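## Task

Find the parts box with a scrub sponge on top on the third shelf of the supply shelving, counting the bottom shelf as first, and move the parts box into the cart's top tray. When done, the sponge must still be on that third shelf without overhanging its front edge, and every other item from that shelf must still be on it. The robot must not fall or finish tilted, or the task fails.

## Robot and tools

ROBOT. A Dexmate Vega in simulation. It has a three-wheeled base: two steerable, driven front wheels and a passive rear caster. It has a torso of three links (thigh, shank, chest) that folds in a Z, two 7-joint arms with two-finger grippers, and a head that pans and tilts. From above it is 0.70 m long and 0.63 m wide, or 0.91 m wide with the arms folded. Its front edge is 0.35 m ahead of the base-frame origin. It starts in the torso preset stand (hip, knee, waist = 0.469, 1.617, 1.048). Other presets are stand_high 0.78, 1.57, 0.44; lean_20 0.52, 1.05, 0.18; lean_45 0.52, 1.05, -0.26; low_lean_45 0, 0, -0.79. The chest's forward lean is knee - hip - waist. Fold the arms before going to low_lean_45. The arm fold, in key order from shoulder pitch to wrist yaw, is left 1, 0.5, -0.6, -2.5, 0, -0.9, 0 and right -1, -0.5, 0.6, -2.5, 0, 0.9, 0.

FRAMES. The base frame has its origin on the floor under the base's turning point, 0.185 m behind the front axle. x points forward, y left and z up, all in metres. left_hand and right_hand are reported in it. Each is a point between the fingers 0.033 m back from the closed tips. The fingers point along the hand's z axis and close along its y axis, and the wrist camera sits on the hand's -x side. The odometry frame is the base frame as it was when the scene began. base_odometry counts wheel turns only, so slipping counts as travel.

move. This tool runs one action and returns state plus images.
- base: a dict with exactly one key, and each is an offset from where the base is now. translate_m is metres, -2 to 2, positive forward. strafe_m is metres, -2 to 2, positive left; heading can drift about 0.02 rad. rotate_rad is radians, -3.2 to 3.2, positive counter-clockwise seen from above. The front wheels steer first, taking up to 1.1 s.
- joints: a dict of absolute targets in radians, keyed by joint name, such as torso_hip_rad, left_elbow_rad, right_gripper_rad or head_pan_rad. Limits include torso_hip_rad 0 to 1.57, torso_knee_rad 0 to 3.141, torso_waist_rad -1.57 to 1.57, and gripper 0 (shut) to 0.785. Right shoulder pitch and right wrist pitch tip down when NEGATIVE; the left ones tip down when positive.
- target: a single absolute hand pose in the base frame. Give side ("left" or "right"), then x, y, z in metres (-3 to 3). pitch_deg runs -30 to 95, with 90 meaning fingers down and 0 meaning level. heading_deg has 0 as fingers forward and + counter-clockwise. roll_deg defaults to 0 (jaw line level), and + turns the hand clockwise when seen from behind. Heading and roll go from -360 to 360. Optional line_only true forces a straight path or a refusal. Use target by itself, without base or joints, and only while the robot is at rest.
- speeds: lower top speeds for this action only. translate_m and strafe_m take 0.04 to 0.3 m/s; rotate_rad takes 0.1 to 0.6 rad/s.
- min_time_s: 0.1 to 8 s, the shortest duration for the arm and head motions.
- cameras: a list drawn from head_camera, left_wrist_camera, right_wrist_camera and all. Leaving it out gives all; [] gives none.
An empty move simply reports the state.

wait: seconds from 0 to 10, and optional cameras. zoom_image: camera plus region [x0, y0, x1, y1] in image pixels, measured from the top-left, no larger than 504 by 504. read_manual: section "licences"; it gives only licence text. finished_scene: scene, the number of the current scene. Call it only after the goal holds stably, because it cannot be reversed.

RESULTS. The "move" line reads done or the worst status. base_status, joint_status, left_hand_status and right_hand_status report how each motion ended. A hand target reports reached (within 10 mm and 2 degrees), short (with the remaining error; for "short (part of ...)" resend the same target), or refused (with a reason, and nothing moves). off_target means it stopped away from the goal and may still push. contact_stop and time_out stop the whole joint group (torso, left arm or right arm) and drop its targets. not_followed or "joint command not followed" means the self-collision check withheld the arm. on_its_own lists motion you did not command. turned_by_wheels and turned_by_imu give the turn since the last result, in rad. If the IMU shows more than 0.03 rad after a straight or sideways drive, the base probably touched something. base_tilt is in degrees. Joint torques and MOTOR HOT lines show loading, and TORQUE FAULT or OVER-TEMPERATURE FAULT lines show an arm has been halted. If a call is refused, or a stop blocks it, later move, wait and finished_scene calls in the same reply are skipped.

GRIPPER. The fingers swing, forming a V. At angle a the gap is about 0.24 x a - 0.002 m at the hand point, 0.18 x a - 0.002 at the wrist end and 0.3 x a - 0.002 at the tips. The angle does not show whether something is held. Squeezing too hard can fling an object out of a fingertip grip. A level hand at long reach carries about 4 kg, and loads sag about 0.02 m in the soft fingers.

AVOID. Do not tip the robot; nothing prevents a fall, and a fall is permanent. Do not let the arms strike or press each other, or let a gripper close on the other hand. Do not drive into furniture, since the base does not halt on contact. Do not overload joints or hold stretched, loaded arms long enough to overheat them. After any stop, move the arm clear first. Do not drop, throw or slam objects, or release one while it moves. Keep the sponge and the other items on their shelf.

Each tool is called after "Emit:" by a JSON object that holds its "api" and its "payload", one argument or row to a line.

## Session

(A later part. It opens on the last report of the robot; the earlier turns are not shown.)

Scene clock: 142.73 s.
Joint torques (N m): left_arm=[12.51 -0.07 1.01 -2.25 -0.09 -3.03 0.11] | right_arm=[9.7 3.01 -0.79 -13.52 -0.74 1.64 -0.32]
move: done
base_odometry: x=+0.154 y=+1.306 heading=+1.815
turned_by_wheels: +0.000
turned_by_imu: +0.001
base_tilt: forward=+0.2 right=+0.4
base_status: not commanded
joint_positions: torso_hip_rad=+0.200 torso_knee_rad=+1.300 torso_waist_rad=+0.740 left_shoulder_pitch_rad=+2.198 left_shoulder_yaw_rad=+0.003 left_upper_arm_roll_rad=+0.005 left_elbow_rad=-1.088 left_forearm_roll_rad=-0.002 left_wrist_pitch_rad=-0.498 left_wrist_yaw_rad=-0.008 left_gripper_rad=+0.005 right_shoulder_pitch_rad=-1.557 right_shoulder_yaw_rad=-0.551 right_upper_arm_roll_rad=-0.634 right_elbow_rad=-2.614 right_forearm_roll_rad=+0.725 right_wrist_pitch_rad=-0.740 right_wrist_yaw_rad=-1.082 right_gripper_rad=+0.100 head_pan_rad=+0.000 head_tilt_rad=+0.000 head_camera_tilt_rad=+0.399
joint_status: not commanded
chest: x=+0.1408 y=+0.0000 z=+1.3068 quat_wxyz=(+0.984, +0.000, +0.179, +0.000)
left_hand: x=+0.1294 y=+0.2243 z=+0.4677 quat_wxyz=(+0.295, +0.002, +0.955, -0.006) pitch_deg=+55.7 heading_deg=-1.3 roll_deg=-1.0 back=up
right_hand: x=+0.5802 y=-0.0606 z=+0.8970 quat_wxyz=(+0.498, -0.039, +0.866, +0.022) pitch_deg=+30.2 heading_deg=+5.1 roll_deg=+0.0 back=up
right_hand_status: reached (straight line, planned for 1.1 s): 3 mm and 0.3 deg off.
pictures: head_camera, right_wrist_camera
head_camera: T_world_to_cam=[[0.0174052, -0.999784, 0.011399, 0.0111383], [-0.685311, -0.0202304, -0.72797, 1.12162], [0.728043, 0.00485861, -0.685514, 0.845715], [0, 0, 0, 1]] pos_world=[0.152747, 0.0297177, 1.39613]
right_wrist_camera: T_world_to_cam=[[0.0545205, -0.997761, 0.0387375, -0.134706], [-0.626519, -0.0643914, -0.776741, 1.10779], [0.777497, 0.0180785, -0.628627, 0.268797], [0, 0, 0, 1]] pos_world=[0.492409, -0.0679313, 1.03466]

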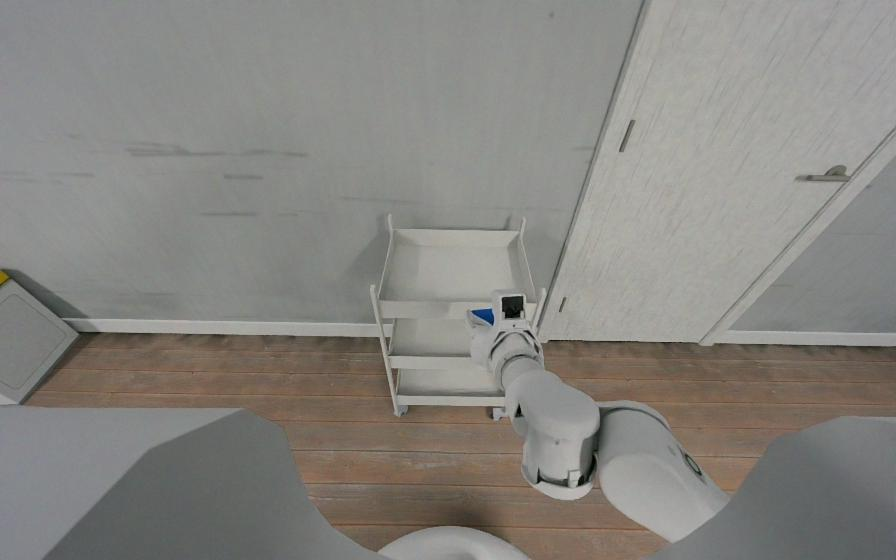

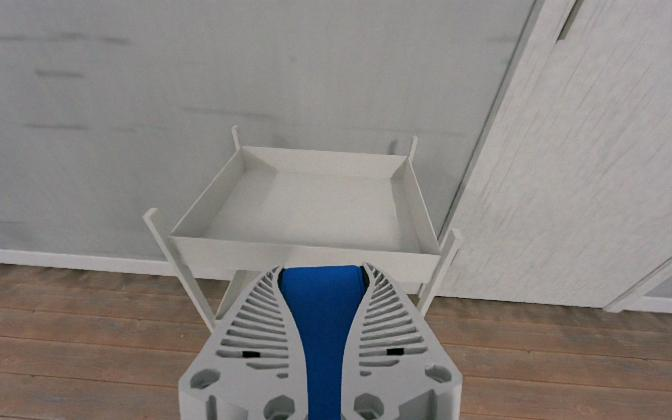

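Emit:
{"api": "move", "payload": {
  "base": {"translate_m": 0.28},
  "speeds": {"translate_m": 0.15},
  "joints": {"head_camera_tilt_rad": 0.45},
  "cameras": []
}}

Emit:
{"api": "move", "payload": {
  "target": {"side":"right","x":0.68,"y":-0.04,"z":0.78,"pitch_deg":35,"heading_deg":5},
  "cameras": ["right_wrist_camera","head_camera"]
}}

Emit:
{"api": "zoom_image", "payload": {
  "camera": "head_camera",
  "region": [350, 180, 600, 430]
}}

Emit:
{"api": "move", "payload": {
  "target": {"side":"right","x":0.67,"y":-0.04,"z":0.715,"pitch_deg":35,"heading_deg":5},
  "cameras": ["right_wrist_camera"]
}}

Scene clock: 146.53 s.
Joint torques (N m): left_arm=[12.36 0.4 1.25 -1.53 -0.04 -2.48 0.04] | right_arm=[8.27 2.81 -0.31 -13.05 -1.01 2.22 -0.43]
move: done
base_odometry: x=+0.087 y=+1.577 heading=+1.816
turned_by_wheels: +0.001
turned_by_imu: +0.001
base_tilt: forward=+0.1 right=+0.4
base_status: done
joint_positions: torso_hip_rad=+0.200 torso_knee_rad=+1.300 torso_waist_rad=+0.740 left_shoulder_pitch_rad=+2.198 left_shoulder_yaw_rad=+0.003 left_upper_arm_roll_rad=+0.005 left_elbow_rad=-1.088 left_forearm_roll_rad=-0.002 left_wrist_pitch_rad=-0.498 left_wrist_yaw_rad=-0.008 left_gripper_rad=+0.005 right_shoulder_pitch_rad=-1.557 right_shoulder_yaw_rad=-0.547 right_upper_arm_roll_rad=-0.638 right_elbow_rad=-2.619 right_forearm_roll_rad=+0.720 right_wrist_pitch_rad=-0.744 right_wrist_yaw_rad=-1.087 right_gripper_rad=+0.100 head_pan_rad=+0.000 head_tilt_rad=+0.000 head_camera_tilt_rad=+0.449
joint_status: all done
chest: x=+0.1408 y=+0.0000 z=+1.3067 quat_wxyz=(+0.984, +0.000, +0.179, +0.000)
left_hand: x=+0.1294 y=+0.2243 z=+0.4677 quat_wxyz=(+0.295, +0.002, +0.955, -0.006) pitch_deg=+55.7 heading_deg=-1.3 roll_deg=-1.0 back=up
right_hand: x=+0.5799 y=-0.0601 z=+0.8995 quat_wxyz=(+0.499, -0.038, +0.865, +0.022) pitch_deg=+30.0 heading_deg=+5.0 roll_deg=+0.0 back=up

Scene clock: 150.13 s.
Joint torques (N m): left_arm=[13.47 0.32 0.84 -1.6 -0.05 -2.45 -0.04] | right_arm=[13.99 3.94 1.59 -7.15 -0.7 3.01 0.31]
move: done
base_odometry: x=+0.087 y=+1.577 heading=+1.816
turned_by_wheels: +0.000
turned_by_imu: +0.001
base_tilt: forward=+0.2 right=+0.3
base_status: not commanded
joint_positions: torso_hip_rad=+0.200 torso_knee_rad=+1.300 torso_waist_rad=+0.740 left_shoulder_pitch_rad=+2.198 left_shoulder_yaw_rad=+0.003 left_upper_arm_roll_rad=+0.005 left_elbow_rad=-1.088 left_forearm_roll_rad=-0.002 left_wrist_pitch_rad=-0.498 left_wrist_yaw_rad=-0.008 left_gripper_rad=+0.005 right_shoulder_pitch_rad=-1.293 right_shoulder_yaw_rad=-0.391 right_upper_arm_roll_rad=-0.670 right_elbow_rad=-2.071 right_forearm_roll_rad=+0.716 right_wrist_pitch_rad=-0.623 right_wrist_yaw_rad=-0.874 right_gripper_rad=+0.100 head_pan_rad=+0.000 head_tilt_rad=+0.000 head_camera_tilt_rad=+0.449
joint_status: not commanded
chest: x=+0.1408 y=+0.0000 z=+1.3067 quat_wxyz=(+0.984, +0.000, +0.179, +0.000)
left_hand: x=+0.1294 y=+0.2243 z=+0.4677 quat_wxyz=(+0.295, +0.002, +0.955, -0.006) pitch_deg=+55.7 heading_deg=-1.3 roll_deg=-1.0 back=up
right_hand: x=+0.6789 y=-0.0404 z=+0.7807 quat_wxyz=(+0.461, -0.039, +0.886, +0.020) pitch_deg=+35.0 heading_deg=+5.0 roll_deg=+0.0 back=up
right_hand_status: reached (straight line, planned for 2.1 s): 1 mm and 0.0 deg off.
pictures: head_camera, right_wrist_camera
head_camera: T_world_to_cam=[[0.017953, -0.999784, 0.0105152, 0.0123151], [-0.720839, -0.0202306, -0.692807, 1.07606], [0.69287, 0.00485819, -0.721046, 0.898314], [0, 0, 0, 1]] pos_world=[0.153033, 0.0297177, 1.3931]
right_wrist_camera: T_world_to_cam=[[0.0554813, -0.997582, 0.0418656, -0.118487], [-0.688669, -0.0685938, -0.721824, 1.07982], [0.72295, 0.0112162, -0.690809, 0.20404], [0, 0, 0, 1]] pos_world=[0.602699, -0.0464203, 0.925351]

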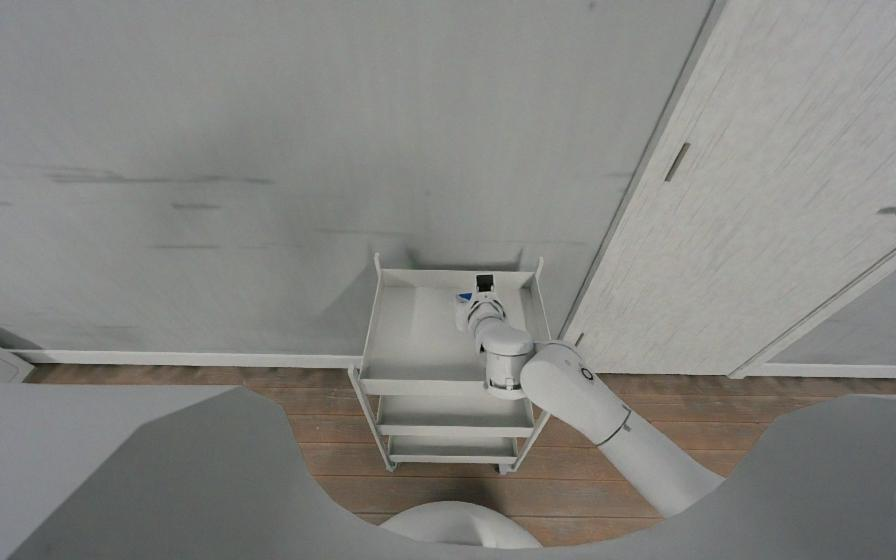

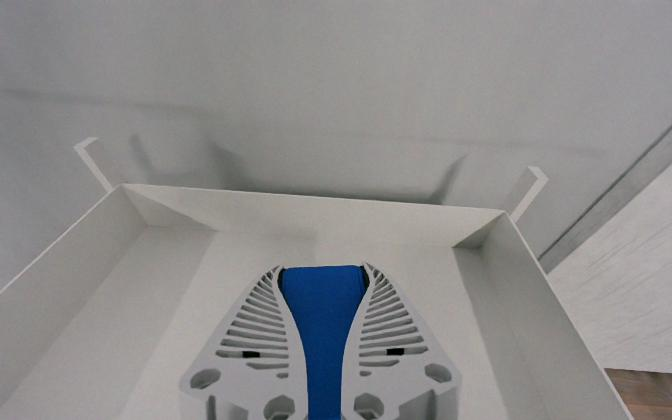

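Scaled by 2.016 (camera's finer frame: 960x600).

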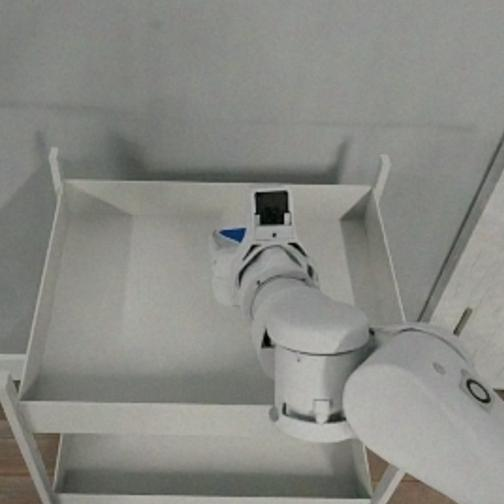

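Scene clock: 152.53 s.
Joint torques (N m): left_arm=[12.68 0.68 1.17 -1.35 -0.09 -2.91 0.13] | right_arm=[3 4.36 -0.52 -6.01 -0.9 2.78 0.22]
move: done
base_odometry: x=+0.087 y=+1.577 heading=+1.816
turned_by_wheels: +0.000
turned_by_imu: +0.001
base_tilt: forward=+0.2 right=+0.3
base_status: not commanded
joint_positions: torso_hip_rad=+0.200 torso_knee_rad=+1.300 torso_waist_rad=+0.740 left_shoulder_pitch_rad=+2.198 left_shoulder_yaw_rad=+0.003 left_upper_arm_roll_rad=+0.005 left_elbow_rad=-1.088 left_forearm_roll_rad=-0.002 left_wrist_pitch_rad=-0.498 left_wrist_yaw_rad=-0.008 left_gripper_rad=+0.005 right_shoulder_pitch_rad=-1.309 right_shoulder_yaw_rad=-0.382 right_upper_arm_roll_rad=-0.731 right_elbow_rad=-1.866 right_forearm_roll_rad=+0.625 right_wrist_pitch_rad=-0.423 right_wrist_yaw_rad=-0.773 right_gripper_rad=+0.100 head_pan_rad=+0.000 head_tilt_rad=+0.000 head_camera_tilt_rad=+0.449
joint_status: not commanded
chest: x=+0.1408 y=+0.0000 z=+1.3067 quat_wxyz=(+0.984, +0.000, +0.179, +0.000)
left_hand: x=+0.1294 y=+0.2243 z=+0.4677 quat_wxyz=(+0.295, +0.002, +0.955, -0.006) pitch_deg=+55.7 heading_deg=-1.3 roll_deg=-1.0 back=up
right_hand: x=+0.6704 y=-0.0402 z=+0.7166 quat_wxyz=(+0.461, -0.038, +0.886, +0.020) pitch_deg=+35.0 heading_deg=+5.0 roll_deg=+0.0 back=up
right_hand_status: reached (straight line, planned for 1.0 s): 2 mm and 0.0 deg off.
right_wrist_camera: T_world_to_cam=[[0.0550915, -0.997617, 0.0415413, -0.114728], [-0.689056, -0.0680955, -0.721502, 1.02775], [0.722611, 0.0111243, -0.691166, 0.166335], [0, 0, 0, 1]] pos_world=[0.594299, -0.0463203, 0.861251]

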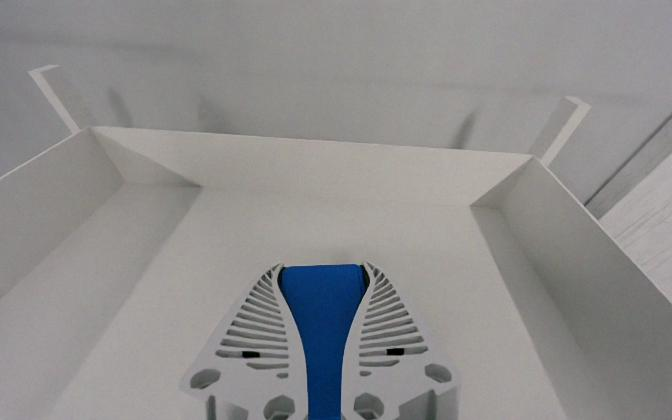

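Emit:
{"api": "move", "payload": {
  "target": {"side":"right","x":0.67,"y":-0.04,"z":0.7,"pitch_deg":35,"heading_deg":5},
  "cameras": ["right_wrist_camera"]
}}

Emit:
{"api": "move", "payload": {
  "target": {"side":"right","x":0.67,"y":-0.04,"z":0.69,"pitch_deg":35,"heading_deg":5},
  "cameras": ["right_wrist_camera"]
}}

Scene clock: 154.33 s.
Joint torques (N m): left_arm=[12.57 0.46 1.13 -1.71 -0.02 -2.19 -0.01] | right_arm=[6.49 -0.95 -1.33 3.4 1.43 -2.4 0.38]
move: done
base_odometry: x=+0.087 y=+1.577 heading=+1.816
turned_by_wheels: +0.000
turned_by_imu: +0.000
base_tilt: forward=+0.1 right=+0.3
base_status: not commanded
joint_positions: torso_hip_rad=+0.200 torso_knee_rad=+1.300 torso_waist_rad=+0.740 left_shoulder_pitch_rad=+2.198 left_shoulder_yaw_rad=+0.003 left_upper_arm_roll_rad=+0.005 left_elbow_rad=-1.088 left_forearm_roll_rad=-0.002 left_wrist_pitch_rad=-0.498 left_wrist_yaw_rad=-0.008 left_gripper_rad=+0.005 right_shoulder_pitch_rad=-1.305 right_shoulder_yaw_rad=-0.371 right_upper_arm_roll_rad=-0.743 right_elbow_rad=-1.806 right_forearm_roll_rad=+0.607 right_wrist_pitch_rad=-0.375 right_wrist_yaw_rad=-0.749 right_gripper_rad=+0.100 head_pan_rad=+0.000 head_tilt_rad=+0.000 head_camera_tilt_rad=+0.449
joint_status: not commanded
chest: x=+0.1404 y=+0.0000 z=+1.3068 quat_wxyz=(+0.984, +0.000, +0.179, +0.000)
left_hand: x=+0.1294 y=+0.2243 z=+0.4677 quat_wxyz=(+0.295, +0.002, +0.955, -0.006) pitch_deg=+55.6 heading_deg=-1.3 roll_deg=-1.0 back=up
right_hand: x=+0.6705 y=-0.0400 z=+0.7028 quat_wxyz=(+0.462, -0.038, +0.886, +0.020) pitch_deg=+34.9 heading_deg=+5.0 roll_deg=+0.0 back=up
right_hand_status: reached (straight line, planned for 0.5 s): 3 mm and 0.2 deg off.
right_wrist_camera: T_world_to_cam=[[0.0548589, -0.997658, 0.0408445, -0.1133], [-0.686974, -0.0673975, -0.72355, 1.0179], [0.724608, 0.011634, -0.689063, 0.153861], [0, 0, 0, 1]] pos_world=[0.593996, -0.0462211, 0.847148]

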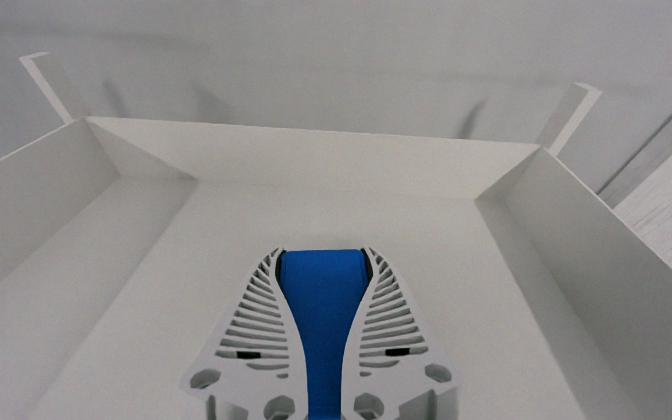

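Scene clock: 155.70 s.
Joint torques (N m): left_arm=[13.3 -0.4 1.11 -1.68 -0.02 -2.45 0.09] | right_arm=[-4.15 -3.53 -3.86 14.62 4.12 -6.65 0.53]
move: done
base_odometry: x=+0.087 y=+1.577 heading=+1.816
turned_by_wheels: +0.000
turned_by_imu: +0.000
base_tilt: forward=+0.1 right=+0.3
base_status: not commanded
joint_positions: torso_hip_rad=+0.200 torso_knee_rad=+1.300 torso_waist_rad=+0.740 left_shoulder_pitch_rad=+2.198 left_shoulder_yaw_rad=+0.003 left_upper_arm_roll_rad=+0.005 left_elbow_rad=-1.088 left_forearm_roll_rad=-0.002 left_wrist_pitch_rad=-0.498 left_wrist_yaw_rad=-0.008 left_gripper_rad=+0.005 right_shoulder_pitch_rad=-1.300 right_shoulder_yaw_rad=-0.363 right_upper_arm_roll_rad=-0.751 right_elbow_rad=-1.763 right_forearm_roll_rad=+0.596 right_wrist_pitch_rad=-0.342 right_wrist_yaw_rad=-0.732 right_gripper_rad=+0.100 head_pan_rad=+0.000 head_tilt_rad=+0.000 head_camera_tilt_rad=+0.449
joint_status: not commanded
chest: x=+0.1399 y=+0.0000 z=+1.3069 quat_wxyz=(+0.984, +0.000, +0.179, +0.000)
left_hand: x=+0.1295 y=+0.2243 z=+0.4678 quat_wxyz=(+0.296, +0.002, +0.955, -0.006) pitch_deg=+55.6 heading_deg=-1.3 roll_deg=-1.0 back=up
right_hand: x=+0.6713 y=-0.0398 z=+0.6941 quat_wxyz=(+0.464, -0.038, +0.885, +0.021) pitch_deg=+34.7 heading_deg=+5.0 roll_deg=+0.1 back=up
right_hand_status: reached (straight line, planned for 0.5 s): 4 mm and 0.3 deg off.
right_wrist_camera: T_world_to_cam=[[0.0543626, -0.99772, 0.0399941, -0.111854], [-0.684956, -0.0664051, -0.725552, 1.01226], [0.726554, 0.0120487, -0.687004, 0.144575], [0, 0, 0, 1]] pos_world=[0.594393, -0.0461219, 0.838244]

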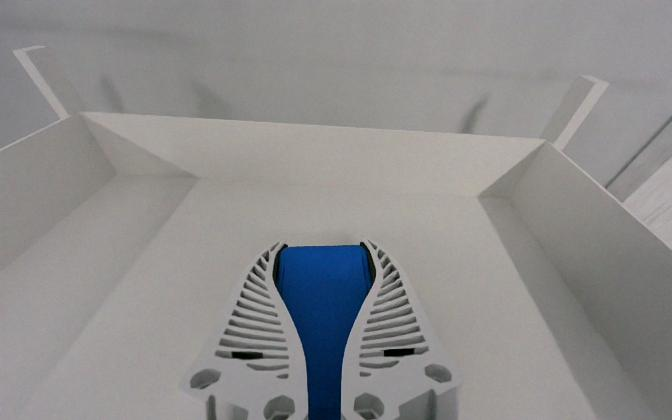

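Emit:
{"api": "move", "payload": {
  "target": {"side":"right","x":0.67,"y":-0.04,"z":0.694,"pitch_deg":27,"heading_deg":5},
  "cameras": ["right_wrist_camera"]
}}

Scene clock: 158.90 s.
Joint torques (N m): left_arm=[13.47 0.24 1.43 -1.55 -0.05 -1.99 0.03] | right_arm=[-21.41 -4.84 -6.36 13.52 4.56 -8.8 -0.16]
move: done
base_odometry: x=+0.087 y=+1.577 heading=+1.816
turned_by_wheels: +0.000
turned_by_imu: +0.001
base_tilt: forward=+0.2 right=+0.3
base_status: not commanded
joint_positions: torso_hip_rad=+0.200 torso_knee_rad=+1.300 torso_waist_rad=+0.740 left_shoulder_pitch_rad=+2.198 left_shoulder_yaw_rad=+0.003 left_upper_arm_roll_rad=+0.005 left_elbow_rad=-1.088 left_forearm_roll_rad=-0.002 left_wrist_pitch_rad=-0.498 left_wrist_yaw_rad=-0.008 left_gripper_rad=+0.005 right_shoulder_pitch_rad=-1.331 right_shoulder_yaw_rad=-0.355 right_upper_arm_roll_rad=-0.800 right_elbow_rad=-1.626 right_forearm_roll_rad=+0.465 right_wrist_pitch_rad=-0.077 right_wrist_yaw_rad=-0.685 right_gripper_rad=+0.100 head_pan_rad=+0.000 head_tilt_rad=+0.000 head_camera_tilt_rad=+0.449
joint_status: not commanded
chest: x=+0.1400 y=+0.0000 z=+1.3069 quat_wxyz=(+0.984, +0.000, +0.179, +0.000)
left_hand: x=+0.1295 y=+0.2243 z=+0.4678 quat_wxyz=(+0.296, +0.002, +0.955, -0.006) pitch_deg=+55.6 heading_deg=-1.3 roll_deg=-1.0 back=up
right_hand: x=+0.6723 y=-0.0400 z=+0.6969 quat_wxyz=(+0.523, -0.036, +0.851, +0.023) pitch_deg=+26.8 heading_deg=+5.0 roll_deg=+0.1 back=up
right_hand_status: reached (straight line, planned for 1.2 s): 4 mm and 0.2 deg off.
right_wrist_camera: T_world_to_cam=[[0.0486953, -0.998199, 0.0350419, -0.104969], [-0.57941, -0.0568078, -0.813054, 1.00539], [0.81358, 0.0192883, -0.581133, 0.0138894], [0, 0, 0, 1]] pos_world=[0.576346, -0.0479342, 0.829188]

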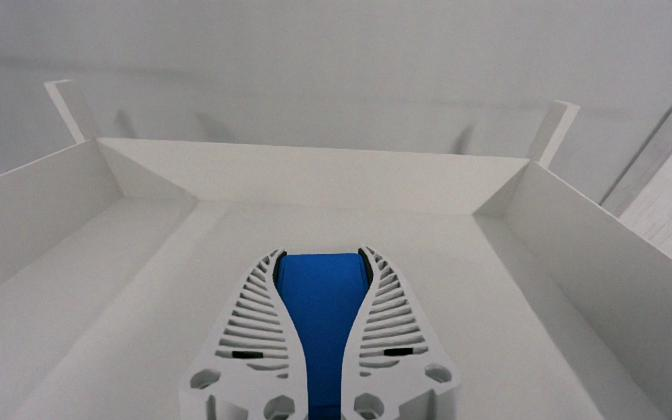

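Emit:
{"api": "move", "payload": {
  "joints": {"right_gripper_rad": 0.22},
  "cameras": ["right_wrist_camera"]
}}

Emit:
{"api": "move", "payload": {
  "joints": {"right_gripper_rad": 0.6},
  "cameras": ["right_wrist_camera","head_camera"]
}}

Scene clock: 159.97 s.
Joint torques (N m): left_arm=[13.07 -0.37 1.18 -2.23 -0.07 -2.7 0.11] | right_arm=[-16.44 -3.74 -5.39 10.92 4.36 -7.08 0.17]
move: done
base_odometry: x=+0.087 y=+1.577 heading=+1.816
turned_by_wheels: +0.000
turned_by_imu: +0.000
base_tilt: forward=+0.1 right=+0.3
base_status: not commanded
joint_positions: torso_hip_rad=+0.200 torso_knee_rad=+1.300 torso_waist_rad=+0.740 left_shoulder_pitch_rad=+2.198 left_shoulder_yaw_rad=+0.003 left_upper_arm_roll_rad=+0.005 left_elbow_rad=-1.088 left_forearm_roll_rad=-0.002 left_wrist_pitch_rad=-0.498 left_wrist_yaw_rad=-0.008 left_gripper_rad=+0.005 right_shoulder_pitch_rad=-1.332 right_shoulder_yaw_rad=-0.355 right_upper_arm_roll_rad=-0.801 right_elbow_rad=-1.623 right_forearm_roll_rad=+0.463 right_wrist_pitch_rad=-0.072 right_wrist_yaw_rad=-0.684 right_gripper_rad=+0.220 head_pan_rad=+0.000 head_tilt_rad=+0.000 head_camera_tilt_rad=+0.449
joint_status: all done
chest: x=+0.1400 y=+0.0000 z=+1.3069 quat_wxyz=(+0.984, +0.000, +0.179, +0.000)
left_hand: x=+0.1295 y=+0.2243 z=+0.4678 quat_wxyz=(+0.296, +0.002, +0.955, -0.006) pitch_deg=+55.6 heading_deg=-1.3 roll_deg=-1.0 back=up
right_hand: x=+0.6718 y=-0.0398 z=+0.6967 quat_wxyz=(+0.524, -0.036, +0.851, +0.023) pitch_deg=+26.7 heading_deg=+5.0 roll_deg=+0.1 back=up
right_wrist_camera: T_world_to_cam=[[0.049191, -0.998168, 0.0352301, -0.105258], [-0.577972, -0.0572149, -0.814048, 1.00456], [0.814572, 0.0196818, -0.579728, 0.0124499], [0, 0, 0, 1]] pos_world=[0.575645, -0.0478347, 0.828686]

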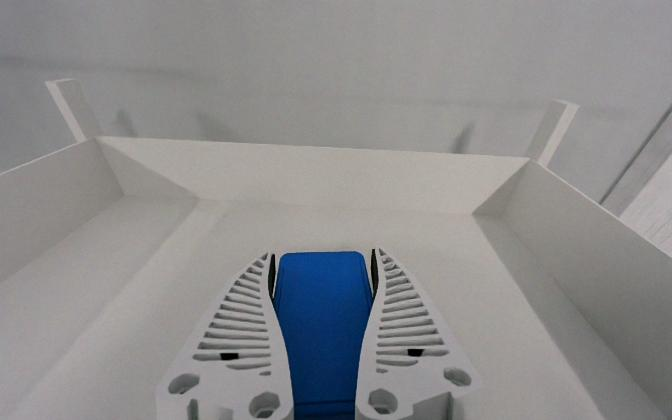

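Scene clock: 160.90 s.
Joint torques (N m): left_arm=[13.52 0.98 1.19 -1.62 -0.03 -2.44 0.04] | right_arm=[-3.21 1.29 -2.7 -2.8 -0.47 0.51 0.08]
move: done
base_odometry: x=+0.087 y=+1.577 heading=+1.816
turned_by_wheels: +0.000
turned_by_imu: +0.000
base_tilt: forward=+0.2 right=+0.3
base_status: not commanded
joint_positions: torso_hip_rad=+0.200 torso_knee_rad=+1.300 torso_waist_rad=+0.740 left_shoulder_pitch_rad=+2.198 left_shoulder_yaw_rad=+0.003 left_upper_arm_roll_rad=+0.005 left_elbow_rad=-1.088 left_forearm_roll_rad=-0.002 left_wrist_pitch_rad=-0.498 left_wrist_yaw_rad=-0.008 left_gripper_rad=+0.005 right_shoulder_pitch_rad=-1.333 right_shoulder_yaw_rad=-0.355 right_upper_arm_roll_rad=-0.801 right_elbow_rad=-1.622 right_forearm_roll_rad=+0.464 right_wrist_pitch_rad=-0.074 right_wrist_yaw_rad=-0.684 right_gripper_rad=+0.600 head_pan_rad=+0.000 head_tilt_rad=+0.000 head_camera_tilt_rad=+0.449
joint_status: all done
chest: x=+0.1405 y=+0.0000 z=+1.3068 quat_wxyz=(+0.984, +0.000, +0.179, +0.000)
left_hand: x=+0.1294 y=+0.2243 z=+0.4677 quat_wxyz=(+0.295, +0.002, +0.955, -0.006) pitch_deg=+55.6 heading_deg=-1.3 roll_deg=-1.0 back=up
right_hand: x=+0.6706 y=-0.0401 z=+0.6940 quat_wxyz=(+0.522, -0.037, +0.852, +0.023) pitch_deg=+27.0 heading_deg=+5.0 roll_deg=+0.0 back=up
pictures: head_camera, right_wrist_camera
head_camera: T_world_to_cam=[[0.0179489, -0.999784, 0.0105244, 0.0123091], [-0.720495, -0.0202316, -0.693165, 1.07629], [0.693228, 0.00485877, -0.720702, 0.898127], [0, 0, 0, 1]] pos_world=[0.152635, 0.0297177, 1.3932]
right_wrist_camera: T_world_to_cam=[[0.04981, -0.998091, 0.0365058, -0.106666], [-0.581892, -0.0587076, -0.811144, 1.00235], [0.811739, 0.0191607, -0.583705, 0.0165336], [0, 0, 0, 1]] pos_world=[0.57515, -0.0479337, 0.826593]

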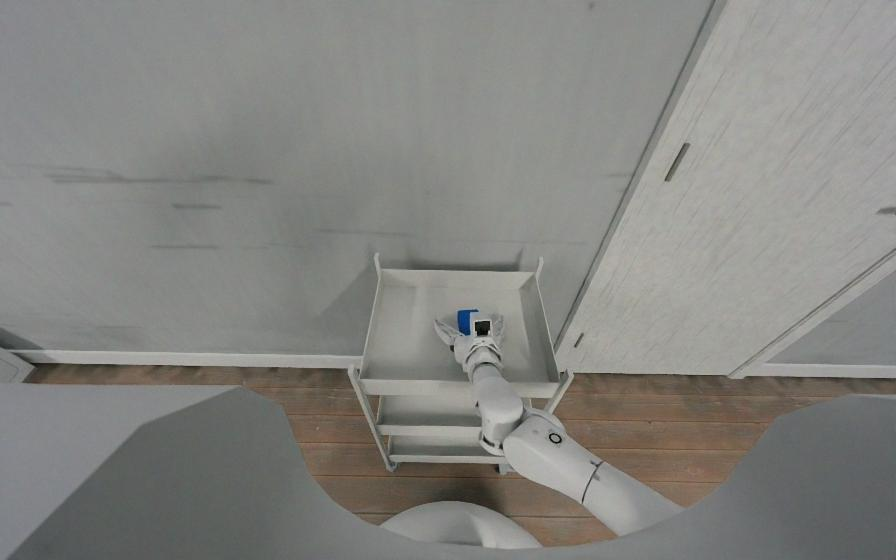

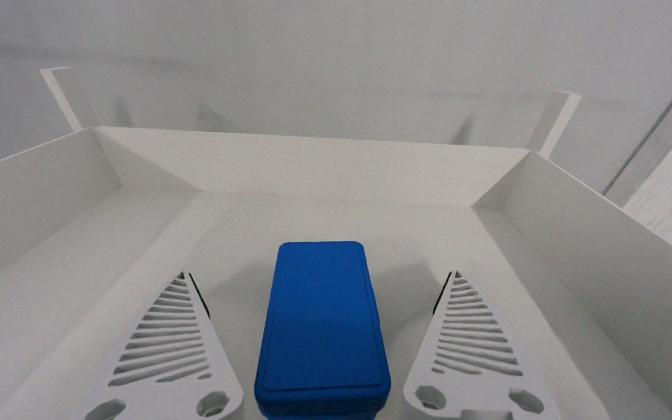

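Released. Retreat up along the axis.

Emit:
{"api": "move", "payload": {
  "target": {"side":"right","x":0.595,"y":-0.045,"z":0.82,"pitch_deg":35,"heading_deg":5},
  "cameras": ["right_wrist_camera"]
}}

Scene clock: 165.53 s.
Joint torques (N m): left_arm=[13.73 0.74 1.08 -1.03 -0.05 -2.56 0.01] | right_arm=[-0.32 0.84 4.93 -13.18 -0.77 1.37 -0.54]
move: done
base_odometry: x=+0.087 y=+1.577 heading=+1.816
turned_by_wheels: +0.000
turned_by_imu: +0.001
base_tilt: forward=+0.2 right=+0.3
base_status: not commanded
joint_positions: torso_hip_rad=+0.200 torso_knee_rad=+1.300 torso_waist_rad=+0.740 left_shoulder_pitch_rad=+2.198 left_shoulder_yaw_rad=+0.003 left_upper_arm_roll_rad=+0.005 left_elbow_rad=-1.088 left_forearm_roll_rad=-0.002 left_wrist_pitch_rad=-0.498 left_wrist_yaw_rad=-0.008 left_gripper_rad=+0.005 right_shoulder_pitch_rad=-1.493 right_shoulder_yaw_rad=-0.475 right_upper_arm_roll_rad=-0.676 right_elbow_rad=-2.373 right_forearm_roll_rad=+0.703 right_wrist_pitch_rad=-0.677 right_wrist_yaw_rad=-1.002 right_gripper_rad=+0.600 head_pan_rad=+0.000 head_tilt_rad=+0.000 head_camera_tilt_rad=+0.449
joint_status: not commanded
chest: x=+0.1406 y=+0.0000 z=+1.3068 quat_wxyz=(+0.984, +0.000, +0.179, +0.000)
left_hand: x=+0.1294 y=+0.2243 z=+0.4677 quat_wxyz=(+0.295, +0.002, +0.955, -0.006) pitch_deg=+55.7 heading_deg=-1.3 roll_deg=-1.0 back=up
right_hand: x=+0.5956 y=-0.0447 z=+0.8183 quat_wxyz=(+0.461, -0.039, +0.886, +0.020) pitch_deg=+35.0 heading_deg=+5.0 roll_deg=+0.0 back=up
right_hand_status: reached (straight line, planned for 2.7 s): 2 mm and 0.0 deg off.
right_wrist_camera: T_world_to_cam=[[0.0555793, -0.997597, 0.0413559, -0.11949], [-0.68887, -0.068296, -0.721661, 1.04924], [0.722751, 0.0116206, -0.69101, 0.290604], [0, 0, 0, 1]] pos_world=[0.519399, -0.050921, 0.962951]

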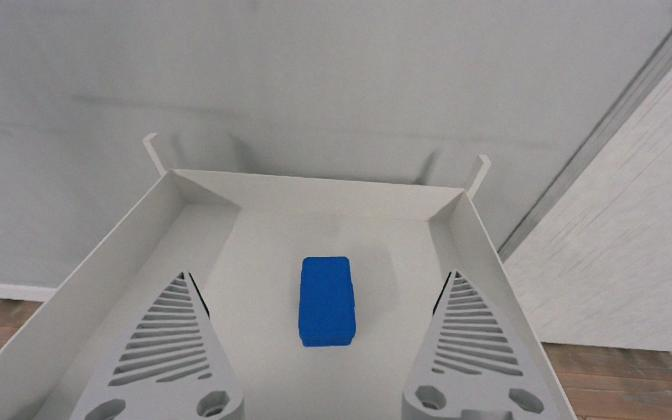

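Emit:
{"api": "finished_scene", "payload": {
  "scene": 3
}}

The scene is finished: the task was done.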